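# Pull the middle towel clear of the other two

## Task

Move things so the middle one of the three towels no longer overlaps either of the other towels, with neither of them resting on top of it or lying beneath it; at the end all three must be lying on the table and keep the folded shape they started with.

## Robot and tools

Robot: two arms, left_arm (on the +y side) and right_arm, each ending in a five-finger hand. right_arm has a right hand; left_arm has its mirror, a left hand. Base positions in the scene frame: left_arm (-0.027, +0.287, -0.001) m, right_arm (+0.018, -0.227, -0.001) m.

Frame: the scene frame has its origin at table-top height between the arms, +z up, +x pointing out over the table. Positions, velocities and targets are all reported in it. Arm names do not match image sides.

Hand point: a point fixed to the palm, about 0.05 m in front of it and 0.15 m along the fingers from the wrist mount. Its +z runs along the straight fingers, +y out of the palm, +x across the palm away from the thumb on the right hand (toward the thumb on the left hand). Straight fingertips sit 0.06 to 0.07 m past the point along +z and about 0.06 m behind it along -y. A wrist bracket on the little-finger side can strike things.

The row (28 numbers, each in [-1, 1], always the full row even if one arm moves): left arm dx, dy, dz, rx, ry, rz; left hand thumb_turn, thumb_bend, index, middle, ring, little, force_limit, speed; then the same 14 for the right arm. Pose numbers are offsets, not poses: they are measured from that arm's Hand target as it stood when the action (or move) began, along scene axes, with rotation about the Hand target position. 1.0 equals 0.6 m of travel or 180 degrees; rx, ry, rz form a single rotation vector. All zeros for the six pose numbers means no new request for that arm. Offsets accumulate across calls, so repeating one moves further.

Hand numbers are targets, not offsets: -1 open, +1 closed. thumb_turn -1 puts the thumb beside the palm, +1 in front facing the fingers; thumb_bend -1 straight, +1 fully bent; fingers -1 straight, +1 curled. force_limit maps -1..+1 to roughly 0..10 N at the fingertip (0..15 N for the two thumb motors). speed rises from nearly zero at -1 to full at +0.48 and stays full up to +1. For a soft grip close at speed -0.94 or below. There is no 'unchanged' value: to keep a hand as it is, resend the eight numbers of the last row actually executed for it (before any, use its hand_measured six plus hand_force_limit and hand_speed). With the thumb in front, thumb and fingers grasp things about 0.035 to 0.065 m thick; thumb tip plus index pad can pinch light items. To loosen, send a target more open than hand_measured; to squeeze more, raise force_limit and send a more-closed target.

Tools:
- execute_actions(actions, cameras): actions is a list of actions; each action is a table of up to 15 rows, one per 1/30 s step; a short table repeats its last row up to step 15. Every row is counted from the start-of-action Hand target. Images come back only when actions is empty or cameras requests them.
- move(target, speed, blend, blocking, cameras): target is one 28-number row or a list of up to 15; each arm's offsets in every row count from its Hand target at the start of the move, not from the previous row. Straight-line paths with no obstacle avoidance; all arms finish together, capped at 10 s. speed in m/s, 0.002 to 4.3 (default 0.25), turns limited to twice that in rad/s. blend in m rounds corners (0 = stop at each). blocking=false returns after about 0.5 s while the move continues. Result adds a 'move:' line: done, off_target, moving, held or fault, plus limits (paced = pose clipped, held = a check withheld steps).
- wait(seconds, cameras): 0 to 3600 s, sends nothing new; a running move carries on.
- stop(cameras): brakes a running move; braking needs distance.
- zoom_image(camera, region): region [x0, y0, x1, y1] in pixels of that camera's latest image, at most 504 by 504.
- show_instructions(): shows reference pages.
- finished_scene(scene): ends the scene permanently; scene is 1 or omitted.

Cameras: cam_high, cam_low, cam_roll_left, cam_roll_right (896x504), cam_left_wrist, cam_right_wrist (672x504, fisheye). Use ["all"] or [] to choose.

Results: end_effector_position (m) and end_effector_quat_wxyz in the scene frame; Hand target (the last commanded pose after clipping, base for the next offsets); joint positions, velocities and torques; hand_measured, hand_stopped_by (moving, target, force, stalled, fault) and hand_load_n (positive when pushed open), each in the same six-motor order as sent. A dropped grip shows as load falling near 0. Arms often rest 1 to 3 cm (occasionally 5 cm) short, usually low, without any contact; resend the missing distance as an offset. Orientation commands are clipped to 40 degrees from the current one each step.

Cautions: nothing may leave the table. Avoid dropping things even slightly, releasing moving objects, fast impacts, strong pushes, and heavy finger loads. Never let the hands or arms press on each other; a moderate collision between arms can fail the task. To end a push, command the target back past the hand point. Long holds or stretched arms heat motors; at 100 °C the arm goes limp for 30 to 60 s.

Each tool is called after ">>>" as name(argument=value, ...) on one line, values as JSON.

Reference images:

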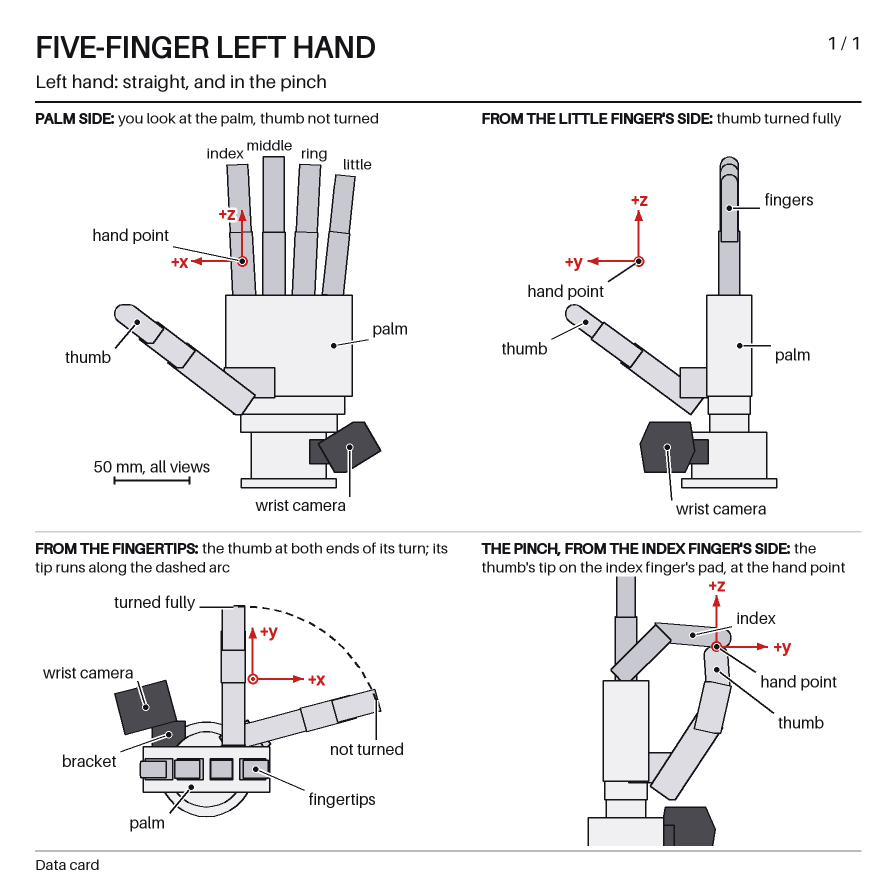

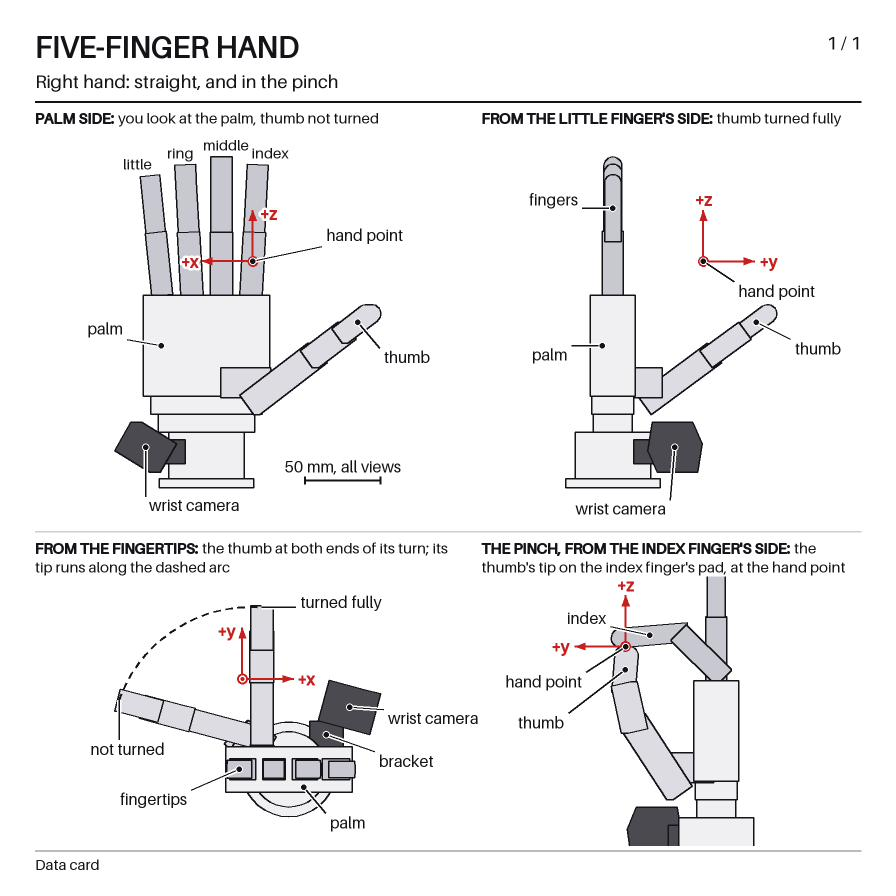

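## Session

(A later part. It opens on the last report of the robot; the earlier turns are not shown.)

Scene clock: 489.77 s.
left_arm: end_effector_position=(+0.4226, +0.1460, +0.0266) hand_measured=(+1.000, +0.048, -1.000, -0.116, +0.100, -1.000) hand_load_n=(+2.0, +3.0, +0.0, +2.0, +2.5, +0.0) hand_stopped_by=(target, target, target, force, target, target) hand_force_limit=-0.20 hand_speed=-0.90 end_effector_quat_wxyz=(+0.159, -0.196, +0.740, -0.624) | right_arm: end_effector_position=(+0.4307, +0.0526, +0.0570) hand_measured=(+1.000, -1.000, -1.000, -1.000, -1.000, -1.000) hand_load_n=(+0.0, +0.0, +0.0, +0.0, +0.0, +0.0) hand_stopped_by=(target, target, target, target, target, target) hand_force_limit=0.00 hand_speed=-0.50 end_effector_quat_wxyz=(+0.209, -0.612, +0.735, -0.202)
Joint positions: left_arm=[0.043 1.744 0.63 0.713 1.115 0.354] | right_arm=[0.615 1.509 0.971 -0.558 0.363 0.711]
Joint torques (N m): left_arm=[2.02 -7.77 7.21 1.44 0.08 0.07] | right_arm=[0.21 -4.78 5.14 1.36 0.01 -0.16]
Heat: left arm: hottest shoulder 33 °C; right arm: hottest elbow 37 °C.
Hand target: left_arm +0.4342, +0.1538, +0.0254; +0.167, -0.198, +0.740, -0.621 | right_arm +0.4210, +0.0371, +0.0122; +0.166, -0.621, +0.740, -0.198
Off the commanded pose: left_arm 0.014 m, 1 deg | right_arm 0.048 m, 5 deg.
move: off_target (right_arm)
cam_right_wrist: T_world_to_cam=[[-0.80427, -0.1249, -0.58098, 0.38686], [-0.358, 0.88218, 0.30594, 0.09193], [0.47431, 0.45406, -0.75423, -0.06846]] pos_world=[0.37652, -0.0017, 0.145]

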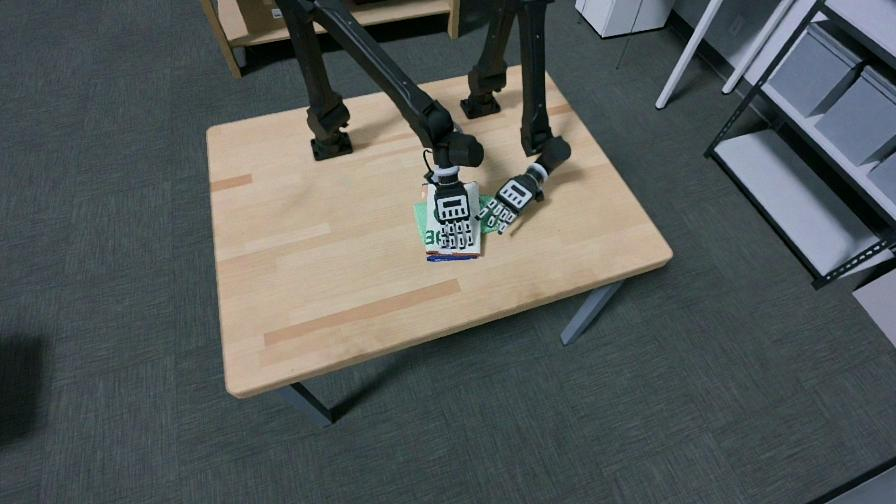

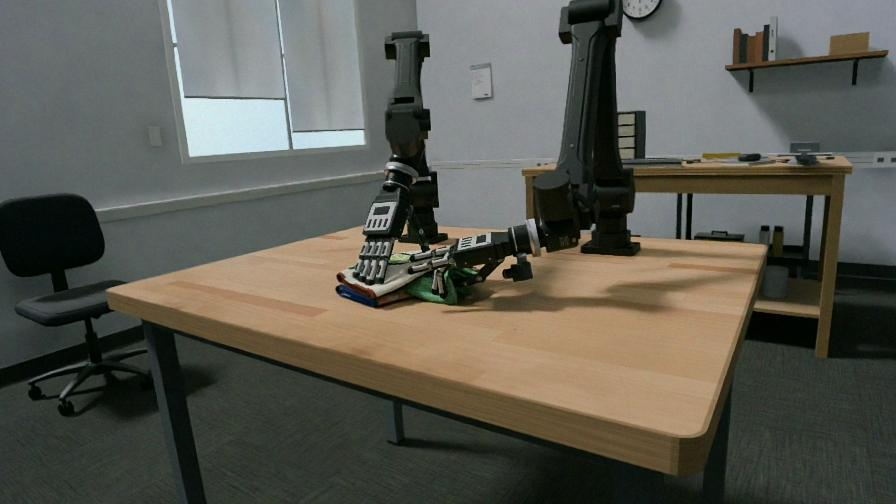

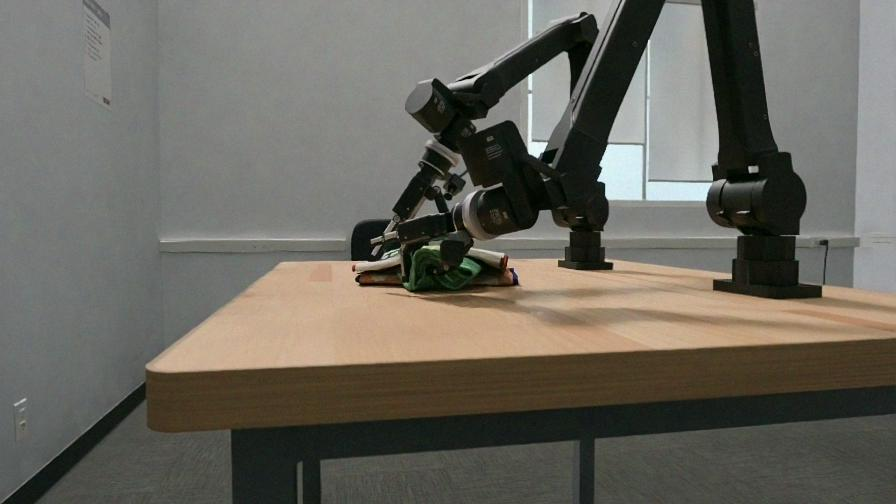

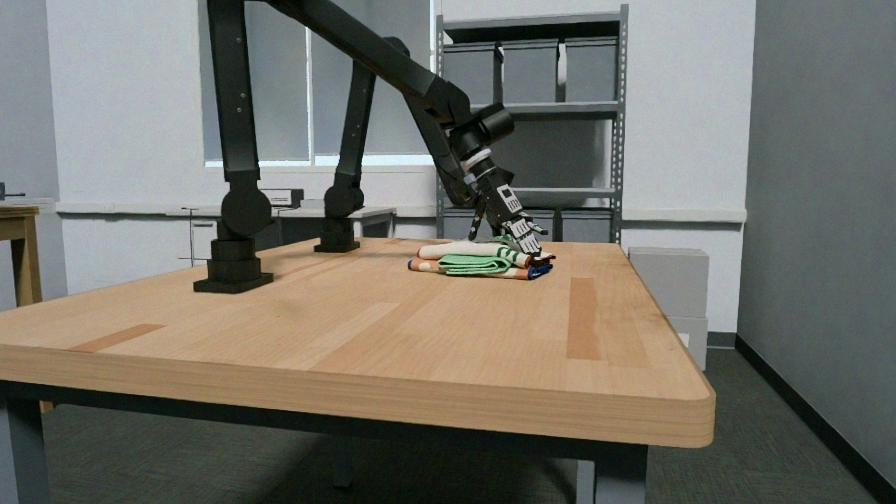

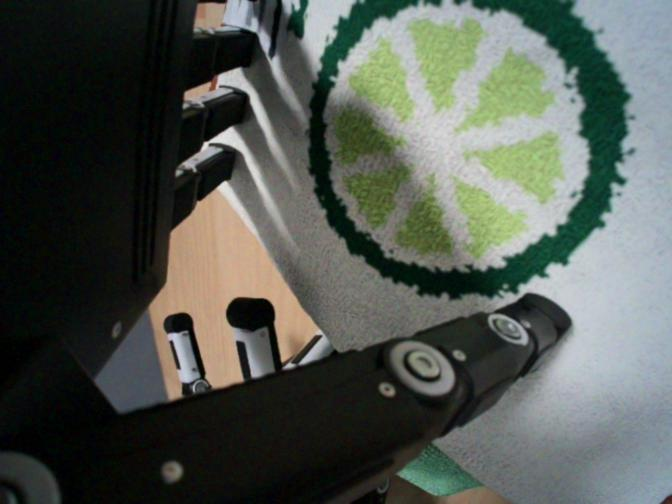

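>>> move(target=[0.02,0.085,0.01,0,0,0,1,0.05,-1,0.1,0.1,-1,-0.2,-0.9,0,0,0,0,0,0,1,-1,-1,-1,-1,-1,0,-0.5], speed=0.03, cameras=["cam_high","cam_low","cam_roll_left","cam_roll_right","cam_left_wrist"])

>>> zoom_image(camera="cam_low", region=[320, 140, 560, 320])

>>> zoom_image(camera="cam_high", region=[390, 140, 570, 290])

>>> zoom_image(camera="cam_roll_right", region=[380, 180, 580, 300])

>>> zoom_image(camera="cam_left_wrist", region=[120, 0, 520, 400])

Scene clock: 501.83 s.
left_arm: end_effector_position=(+0.4319, +0.1949, +0.0286) hand_measured=(+1.000, +0.048, -1.000, -0.116, +0.100, -1.000) hand_load_n=(+2.0, +2.5, +0.0, +1.5, +2.5, +0.0) hand_stopped_by=(target, target, target, force, target, target) hand_force_limit=-0.20 hand_speed=-0.90 end_effector_quat_wxyz=(+0.154, -0.201, +0.740, -0.623) | right_arm: end_effector_position=(+0.4316, +0.0531, +0.0569) hand_measured=(+1.000, -1.000, -1.000, -1.000, -1.000, -1.000) hand_load_n=(+0.0, +0.0, -0.5, +0.0, +0.0, +0.0) hand_stopped_by=(target, target, target, target, target, target) hand_force_limit=0.00 hand_speed=-0.50 end_effector_quat_wxyz=(+0.210, -0.612, +0.735, -0.202)
Joint positions: left_arm=[0.161 1.744 0.694 0.513 1.218 0.486] | right_arm=[0.615 1.51 0.971 -0.554 0.363 0.711]
Joint torques (N m): left_arm=[2.08 -8.35 8.21 1.4 0.27 0.09] | right_arm=[0.38 -4.89 5.16 1.18 0 -0.16]
Heat: left arm: hottest shoulder 33 °C; right arm: hottest elbow 37 °C.
Hand target: left_arm +0.4462, +0.2047, +0.0314; +0.167, -0.198, +0.740, -0.621 | right_arm +0.4209, +0.0371, +0.0122; +0.166, -0.621, +0.740, -0.198
Off the commanded pose: left_arm 0.018 m, 2 deg | right_arm 0.049 m, 5 deg.
move: off_target (left_arm)
cam_left_wrist: T_world_to_cam=[[-0.13062, -0.25306, 0.95859, 0.07632], [-0.99099, 0.0621, -0.11864, 0.41973], [-0.02951, -0.96545, -0.25889, 0.31905]] pos_world=[0.43533, 0.30127, 0.05923]

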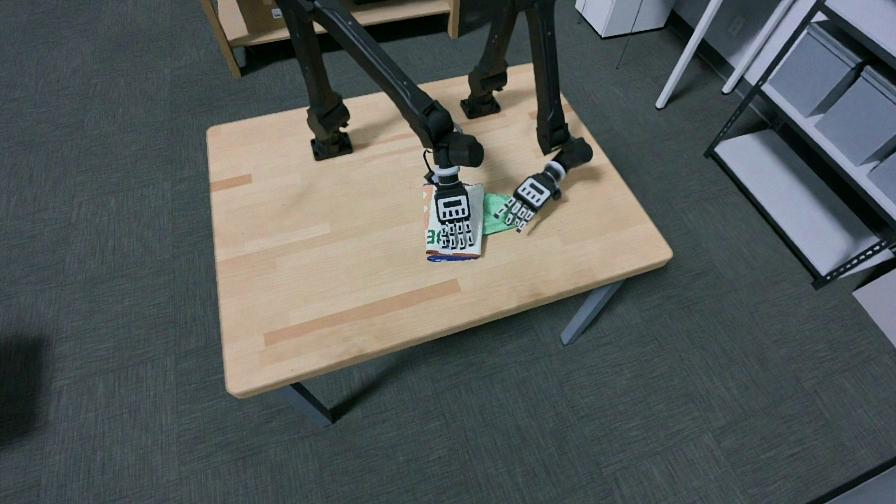

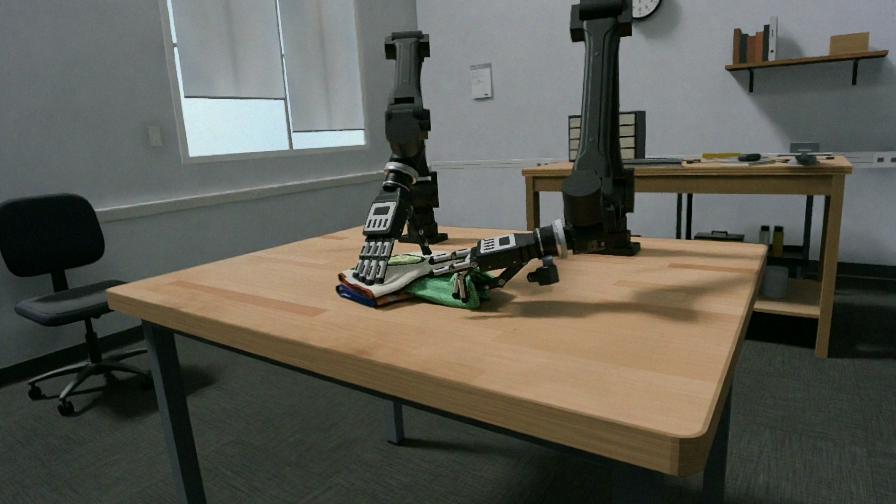

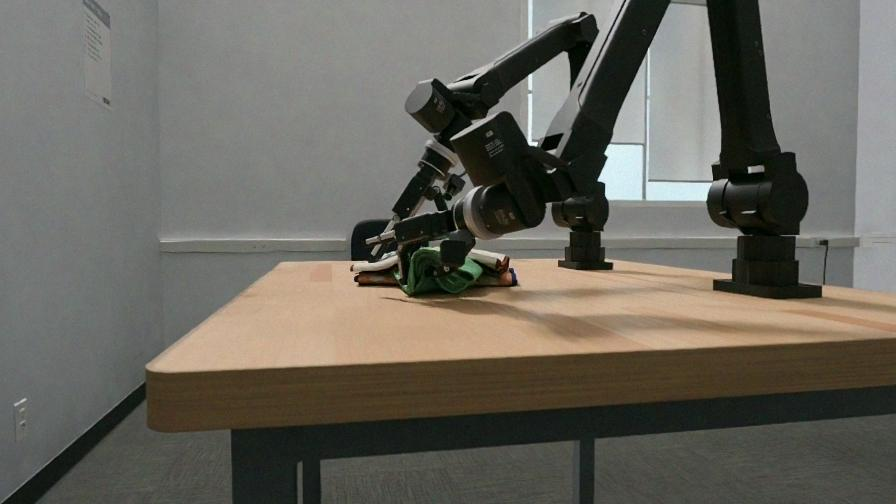

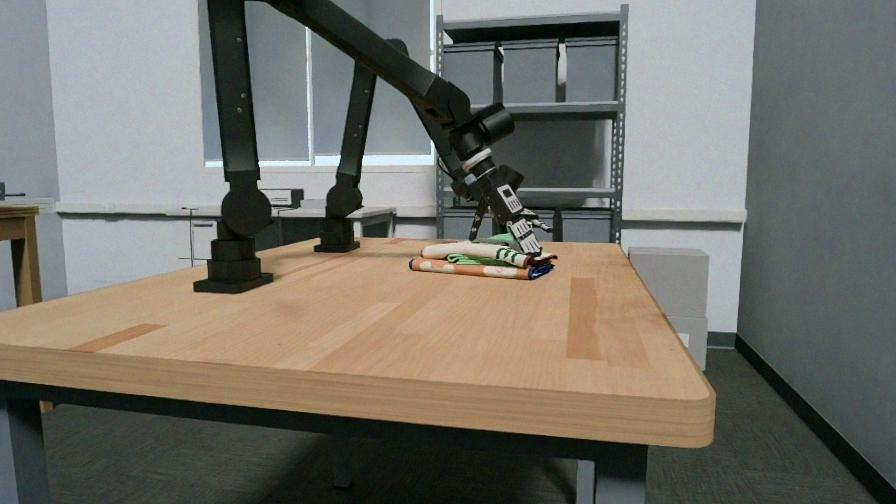

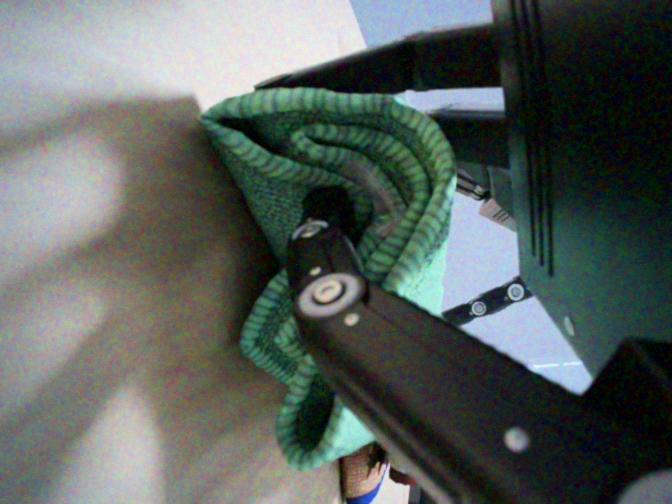

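Scaled by 2.100 from the camera's image (finer frame: 1280x720).

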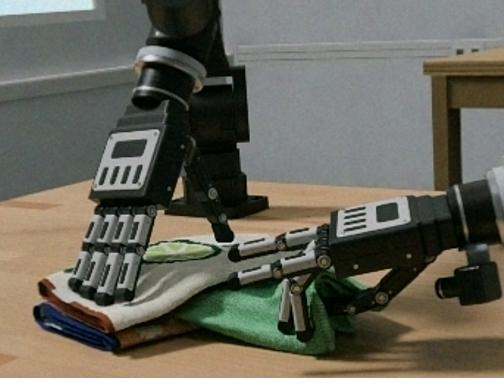

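Scaled by 2.800 from the camera's image (finer frame: 1280x720).

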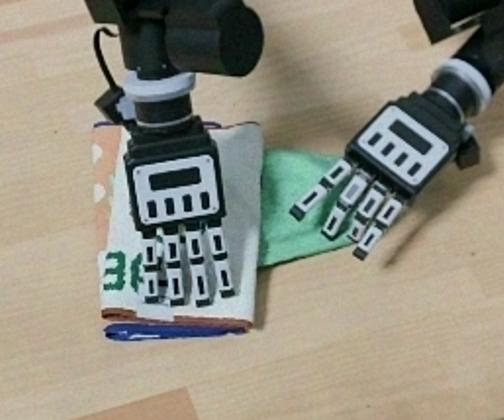

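Scaled by 2.520 from the camera's image (finer frame: 1280x720).

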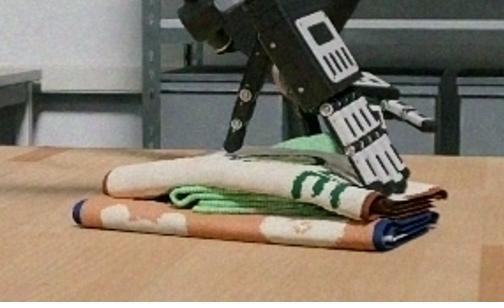

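Scaled by 1.260 from the camera's image (finer frame: 960x720).

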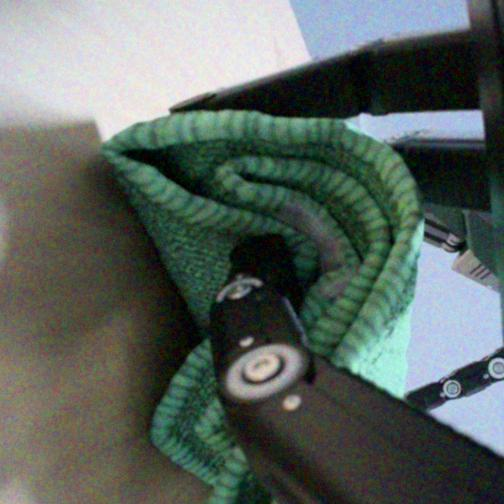

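>>> move(target=[0.025,0.15,0.005,0,0,0,1,0.05,-1,0.1,0.1,-1,-0.2,-0.9,0,0,0,0,0,0,1,-1,-1,-1,-1,-1,0,-0.5], speed=0.04, cameras=["cam_high","cam_low","cam_roll_left","cam_roll_right","cam_left_wrist"])

>>> zoom_image(camera="cam_low", region=[320, 140, 600, 350])

>>> zoom_image(camera="cam_high", region=[390, 140, 600, 290])

>>> zoom_image(camera="cam_roll_right", region=[380, 180, 580, 300])

Scene clock: 512.63 s.
left_arm: end_effector_position=(+0.4486, +0.2844, +0.0307) hand_measured=(+1.000, +0.048, -1.000, -0.116, +0.100, -1.000) hand_load_n=(+2.0, +3.0, +0.0, +1.5, +2.0, +0.0) hand_stopped_by=(target, target, target, force, target, target) hand_force_limit=-0.20 hand_speed=-0.90 end_effector_quat_wxyz=(+0.156, -0.203, +0.739, -0.623) | right_arm: end_effector_position=(+0.4316, +0.0531, +0.0569) hand_measured=(+1.000, -1.000, -1.000, -1.000, -1.000, -1.000) hand_load_n=(+0.0, +0.0, +0.0, +0.0, +0.0, +0.0) hand_stopped_by=(target, target, target, target, target, target) hand_force_limit=0.00 hand_speed=-0.50 end_effector_quat_wxyz=(+0.210, -0.612, +0.735, -0.202)
Joint positions: left_arm=[0.35 1.79 0.886 -0.063 1.355 0.933] | right_arm=[0.615 1.51 0.971 -0.554 0.363 0.711]
Joint torques (N m): left_arm=[1.73 -9.52 9.11 0.99 0.6 0.06] | right_arm=[0.32 -4.72 5.15 1.16 -0.01 -0.15]
Heat: left arm: hottest shoulder 33 °C; right arm: hottest elbow 36 °C.
Hand target: left_arm +0.4611, +0.2946, +0.0342; +0.167, -0.198, +0.740, -0.621 | right_arm +0.4209, +0.0371, +0.0123; +0.166, -0.621, +0.740, -0.198
Off the commanded pose: left_arm 0.017 m, 1 deg | right_arm 0.049 m, 5 deg.
move: off_target (left_arm)
cam_left_wrist: T_world_to_cam=[[-0.12923, -0.25337, 0.9587, 0.09866], [-0.99134, 0.05571, -0.11891, 0.43294], [-0.02328, -0.96576, -0.25838, 0.40382]] pos_world=[0.45134, 0.39088, 0.06123]

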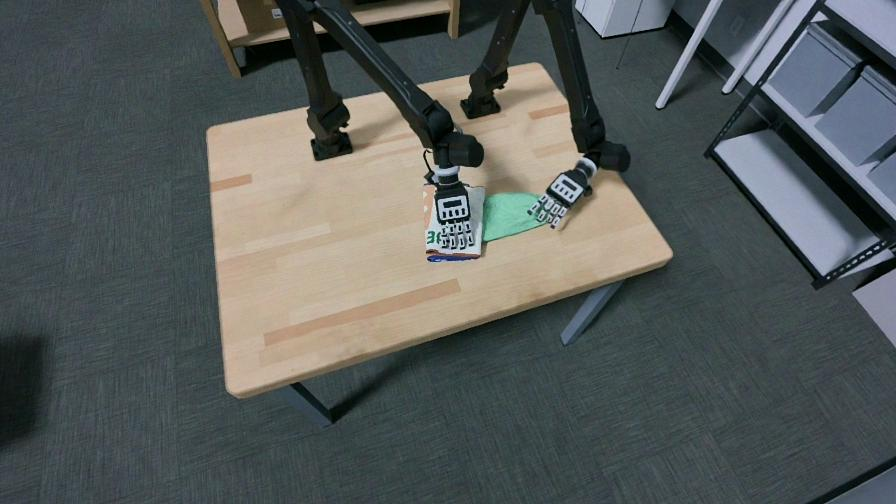

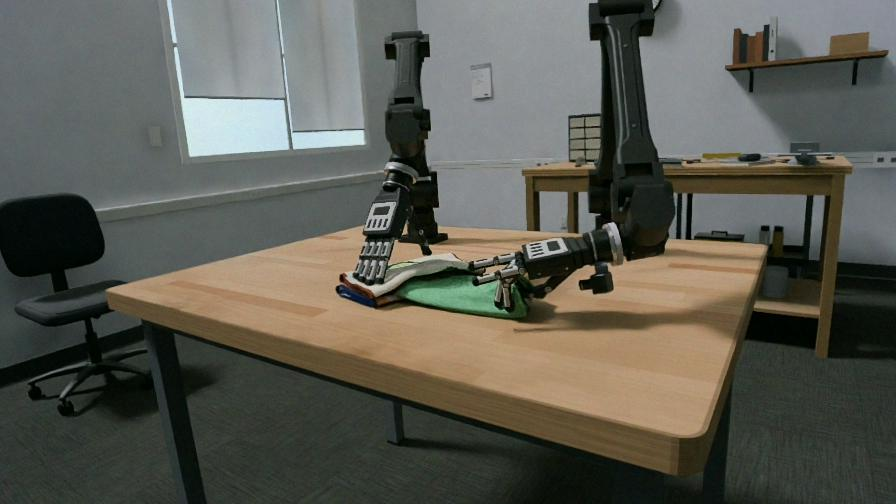

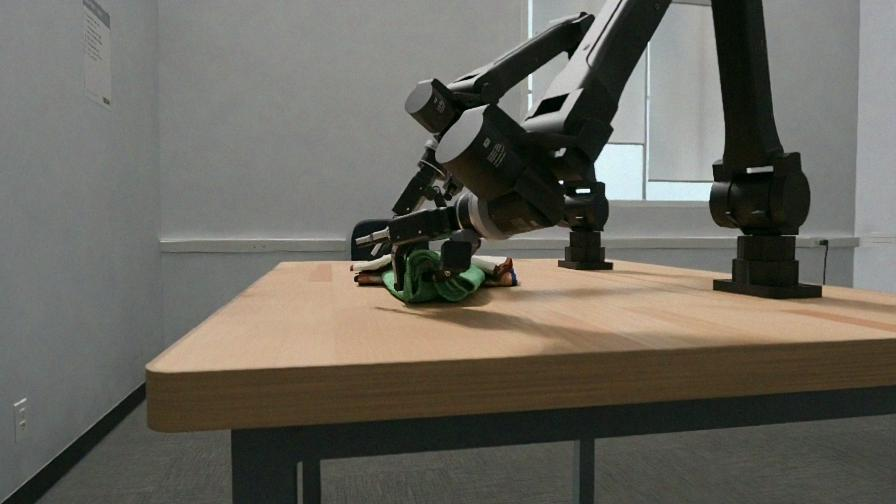

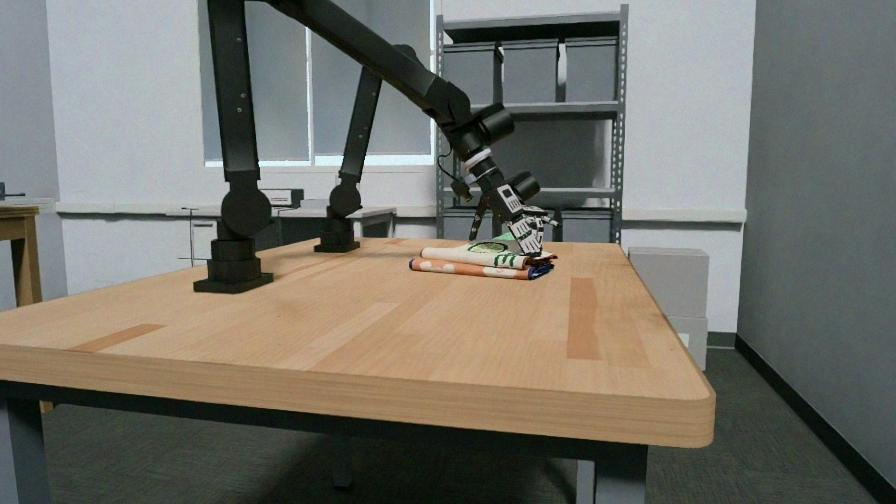

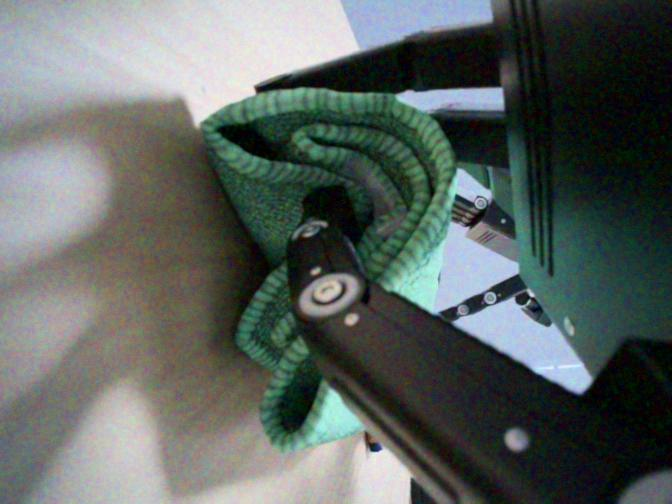

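Scaled by 1.800 from the camera's image (finer frame: 1280x720).

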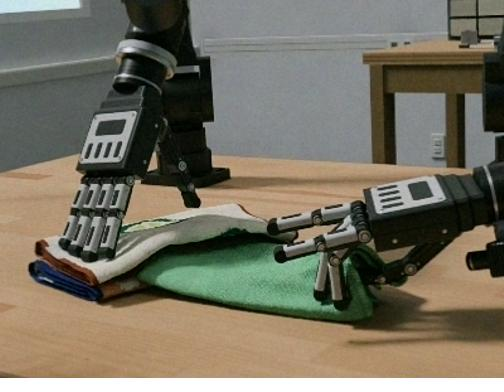

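Scaled by 2.400 from the camera's image (finer frame: 1280x720).

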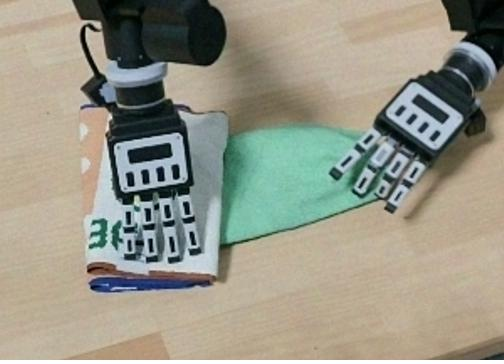

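Scaled by 2.520 from the camera's image (finer frame: 1280x720).

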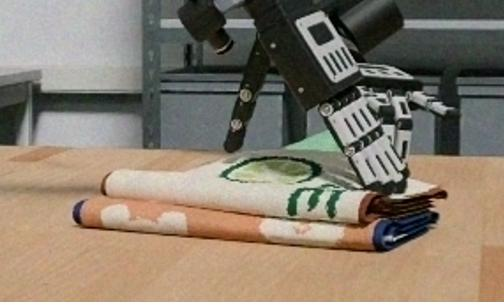

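>>> move(target=[0.0,0.2,0.005,0,0,0,1,0.05,-1,0.1,0.1,-1,-0.2,-0.9,0,0,0,0,0,0,1,-1,-1,-1,-1,-1,0,-0.5], speed=0.04, cameras=["cam_high","cam_low","cam_roll_left","cam_roll_right","cam_left_wrist"])

>>> zoom_image(camera="cam_low", region=[320, 140, 600, 350])

>>> zoom_image(camera="cam_high", region=[400, 140, 650, 290])

Scene clock: 526.63 s.
left_arm: end_effector_position=(+0.4537, +0.4036, +0.0360) hand_measured=(+1.000, +0.048, -1.000, -0.116, +0.100, -1.000) hand_load_n=(+2.0, +2.5, +0.5, +1.5, +2.0, -0.5) hand_stopped_by=(target, target, target, force, target, target) hand_force_limit=-0.20 hand_speed=-0.90 end_effector_quat_wxyz=(+0.159, -0.201, +0.739, -0.623) | right_arm: end_effector_position=(+0.4316, +0.0531, +0.0569) hand_measured=(+1.000, -1.000, -1.000, -1.000, -1.000, -1.000) hand_load_n=(+0.0, +0.0, +0.0, +0.0, +0.0, -0.5) hand_stopped_by=(target, target, target, target, target, target) hand_force_limit=0.00 hand_speed=-0.50 end_effector_quat_wxyz=(+0.210, -0.612, +0.735, -0.202)
Joint positions: left_arm=[0.564 2.03 1.334 -1.349 1.376 2.037] | right_arm=[0.615 1.51 0.971 -0.554 0.363 0.711]
Joint torques (N m): left_arm=[1.73 -12.16 9.05 -0.61 0.51 0.04] | right_arm=[0.32 -4.84 5.14 1.16 0 -0.16]
Heat: left arm: hottest shoulder 33 °C; right arm: hottest elbow 36 °C.
Hand target: left_arm +0.4611, +0.4147, +0.0373; +0.167, -0.198, +0.740, -0.621 | right_arm +0.4209, +0.0371, +0.0123; +0.166, -0.621, +0.740, -0.198
Off the commanded pose: left_arm 0.013 m, 1 deg | right_arm 0.049 m, 5 deg.
move: off_target (left_arm)
cam_left_wrist: T_world_to_cam=[[-0.13761, -0.25386, 0.9574, 0.12845], [-0.99025, 0.05634, -0.12739, 0.43157], [-0.0216, -0.9656, -0.25914, 0.51956]] pos_world=[0.45626, 0.50998, 0.06664]

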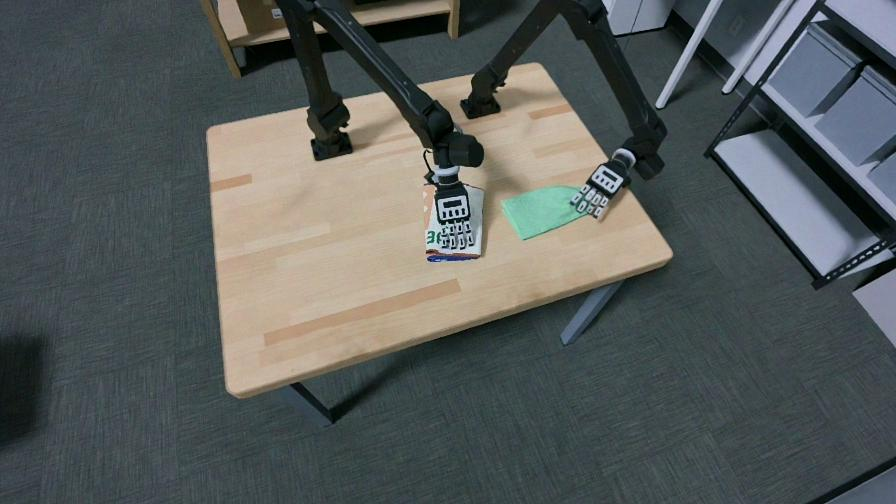

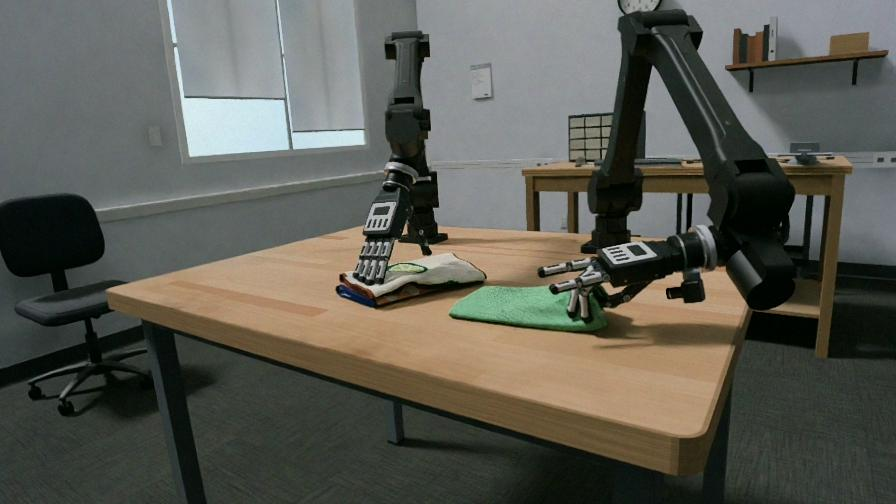

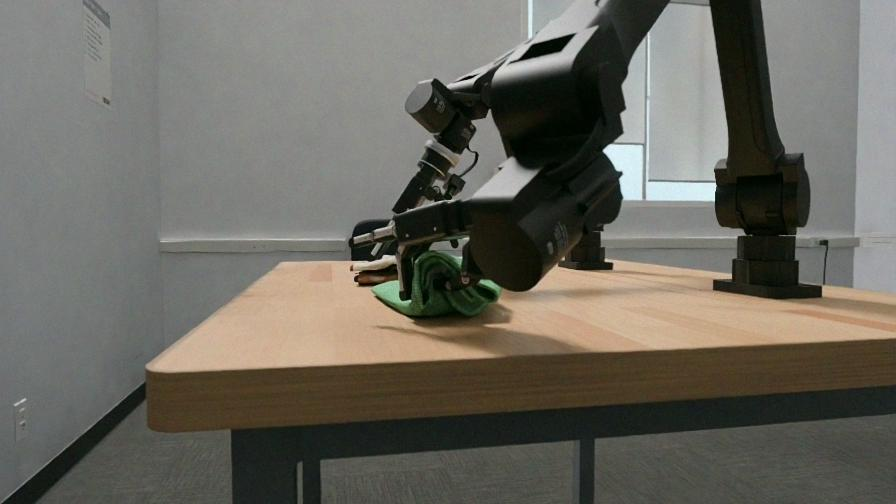

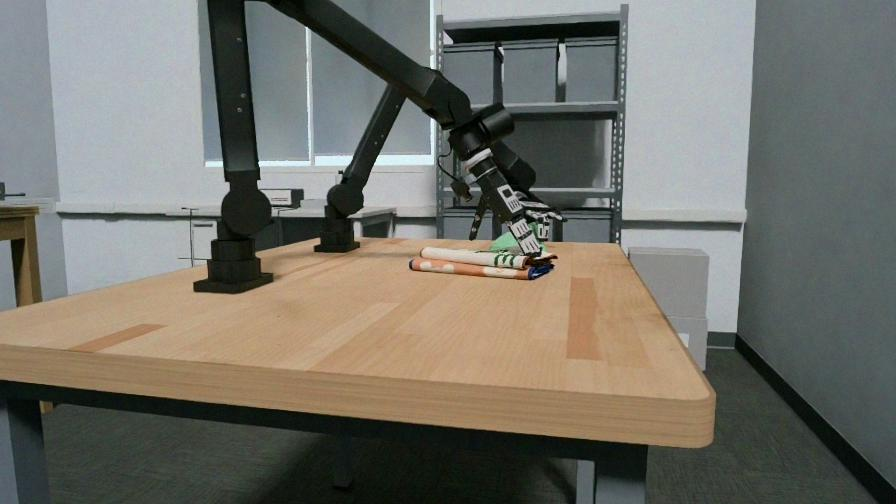

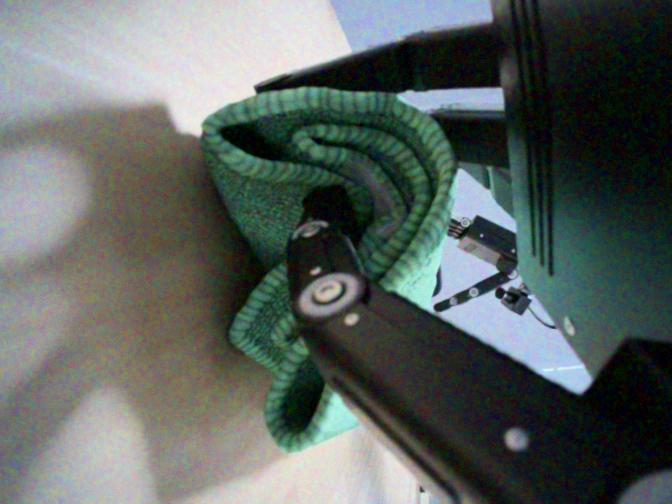

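Scaled by 1.800 from the camera's image (finer frame: 1280x720).

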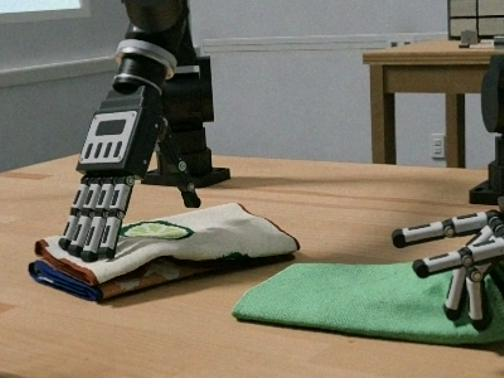

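Scaled by 2.016 from the camera's image (finer frame: 1280x720).

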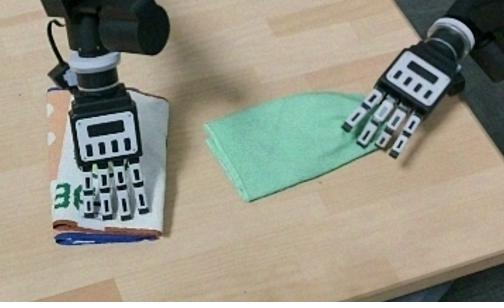

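>>> move(target=[[0,0,-0.022,0,0,0,1,0.05,-1,0.1,0.1,-1,-0.2,-0.9,0.018,0.02,0.06,0,0,0,1,-1,-1,-1,-1,-1,0,-0.5],[0,0,-0.022,0,0,0,1,-0.4,-1,-1,-1,-1,-0.2,-0.85,0.018,0.02,0.2,0,0,0,1,-1,-1,-1,-1,-1,0,-0.5]], speed=0.04, cameras=["cam_high","cam_low","cam_roll_left","cam_roll_right","cam_left_wrist"])

>>> zoom_image(camera="cam_low", region=[320, 140, 600, 350])

>>> zoom_image(camera="cam_high", region=[400, 140, 650, 290])

Scene clock: 544.33 s.
left_arm: end_effector_position=(+0.4530, +0.4037, +0.0261) hand_measured=(+1.000, -0.400, -1.000, -1.000, -1.000, -1.000) hand_load_n=(+0.0, +0.0, -0.5, -0.5, +0.0, -0.5) hand_stopped_by=(target, target, target, target, target, target) hand_force_limit=-0.20 hand_speed=-0.85 end_effector_quat_wxyz=(+0.155, -0.204, +0.737, -0.625) | right_arm: end_effector_position=(+0.4160, +0.0421, +0.1105) hand_measured=(+1.000, -1.000, -1.000, -1.000, -1.000, -1.000) hand_load_n=(+0.0, +0.0, +0.0, +0.0, +0.0, +0.0) hand_stopped_by=(target, target, target, target, target, target) hand_force_limit=0.00 hand_speed=-0.50 end_effector_quat_wxyz=(+0.146, -0.630, +0.737, -0.197)
Joint positions: left_arm=[0.566 2.053 1.336 -1.349 1.376 2.046] | right_arm=[0.615 1.472 1.12 -0.873 0.363 0.711]
Joint torques (N m): left_arm=[1.67 -12.22 8.51 0.18 0.51 0.04] | right_arm=[0.91 -9.82 11.86 0.31 0.14 -0.11]
Heat: left arm: hottest shoulder 34 °C; right arm: hottest elbow 38 °C.
Hand target: left_arm +0.4612, +0.4148, +0.0242; +0.167, -0.198, +0.740, -0.621 | right_arm +0.4318, +0.0492, +0.1322; +0.166, -0.621, +0.740, -0.198
Off the commanded pose: left_arm 0.014 m, 2 deg | right_arm 0.028 m, 3 deg.
move: off_target (left_arm, right_arm); target 2's new numbers were sent with left_arm's hand 0.014 m and 1 deg from that target
cam_left_wrist: T_world_to_cam=[[-0.12902, -0.24678, 0.96044, 0.13103], [-0.99135, 0.05581, -0.11883, 0.43006], [-0.02428, -0.96746, -0.25185, 0.51892]] pos_world=[0.45584, 0.51036, 0.05595]

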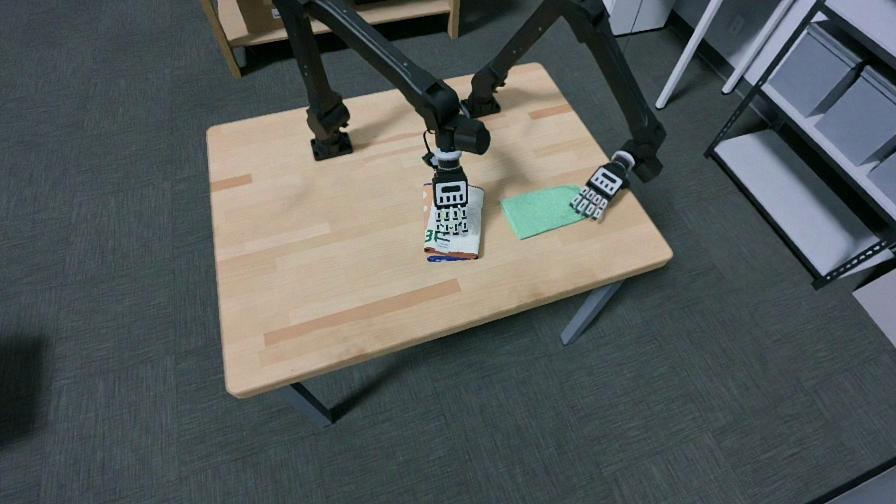

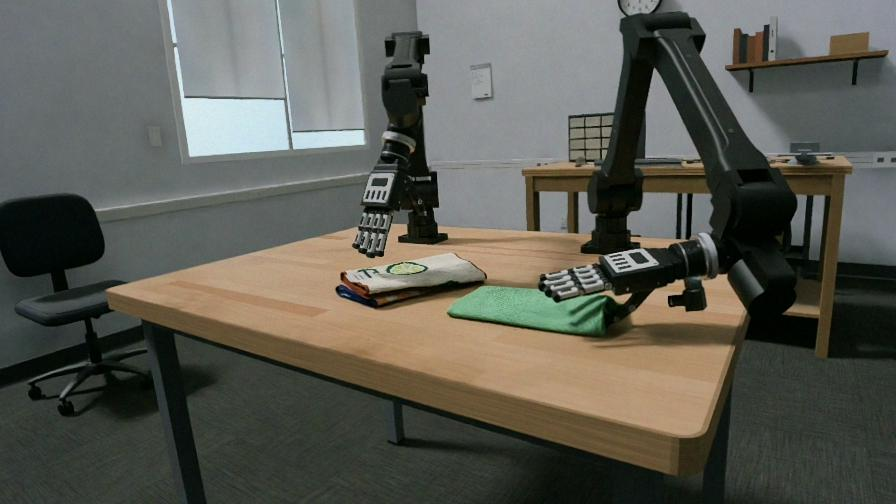

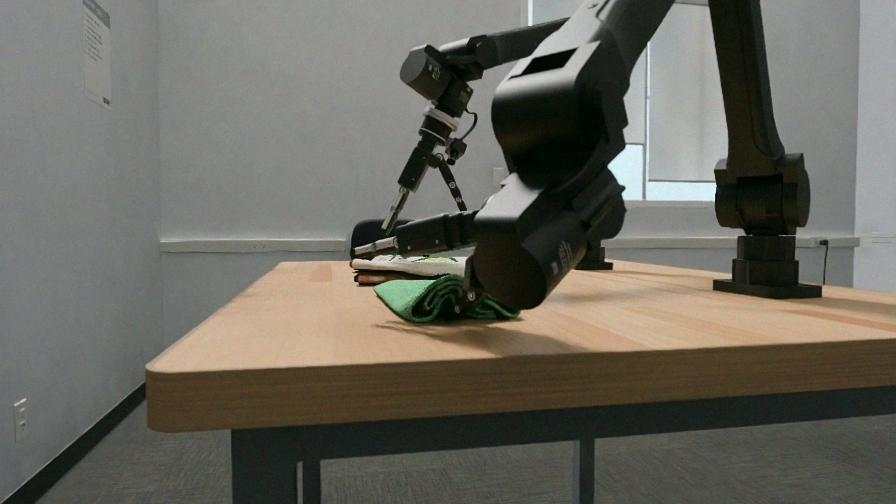

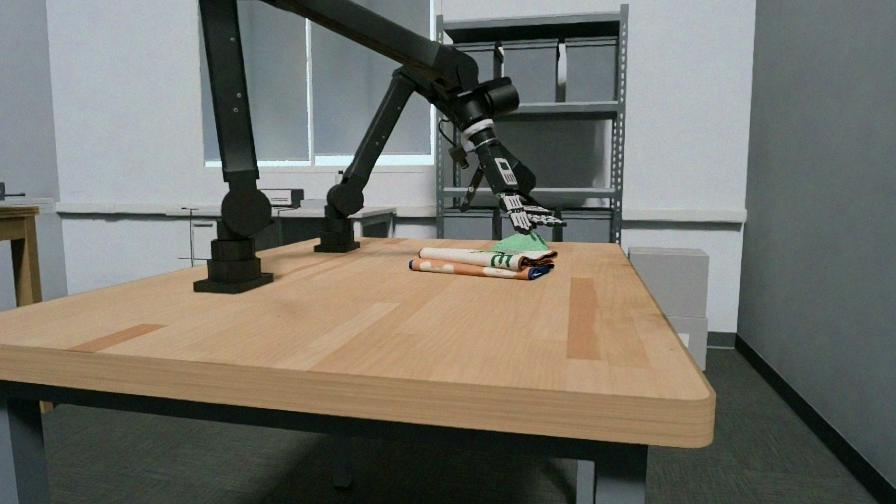

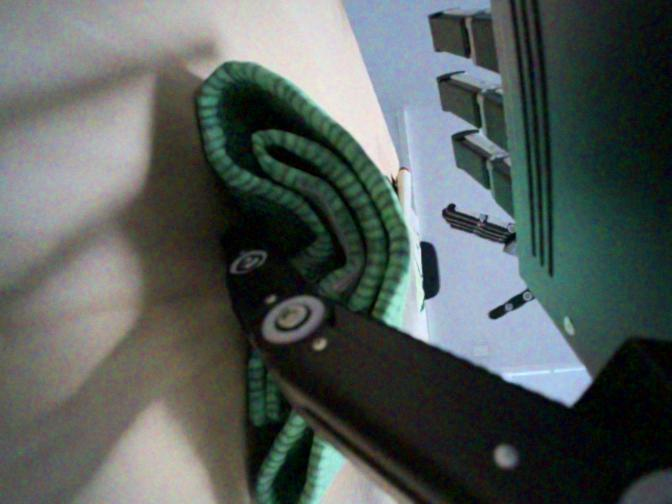

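Scaled by 1.800 from the camera's image (finer frame: 1280x720).

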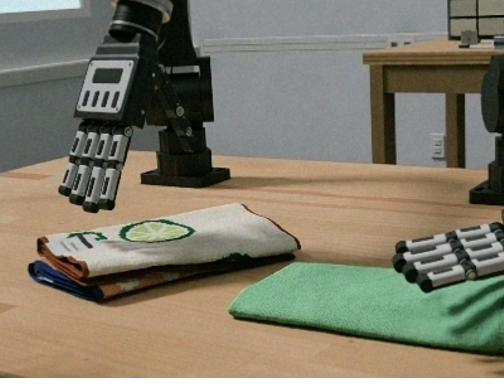

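Scaled by 2.016 from the camera's image (finer frame: 1280x720).

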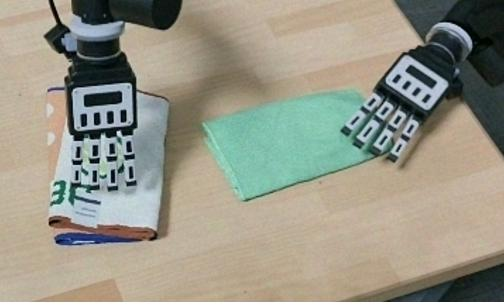

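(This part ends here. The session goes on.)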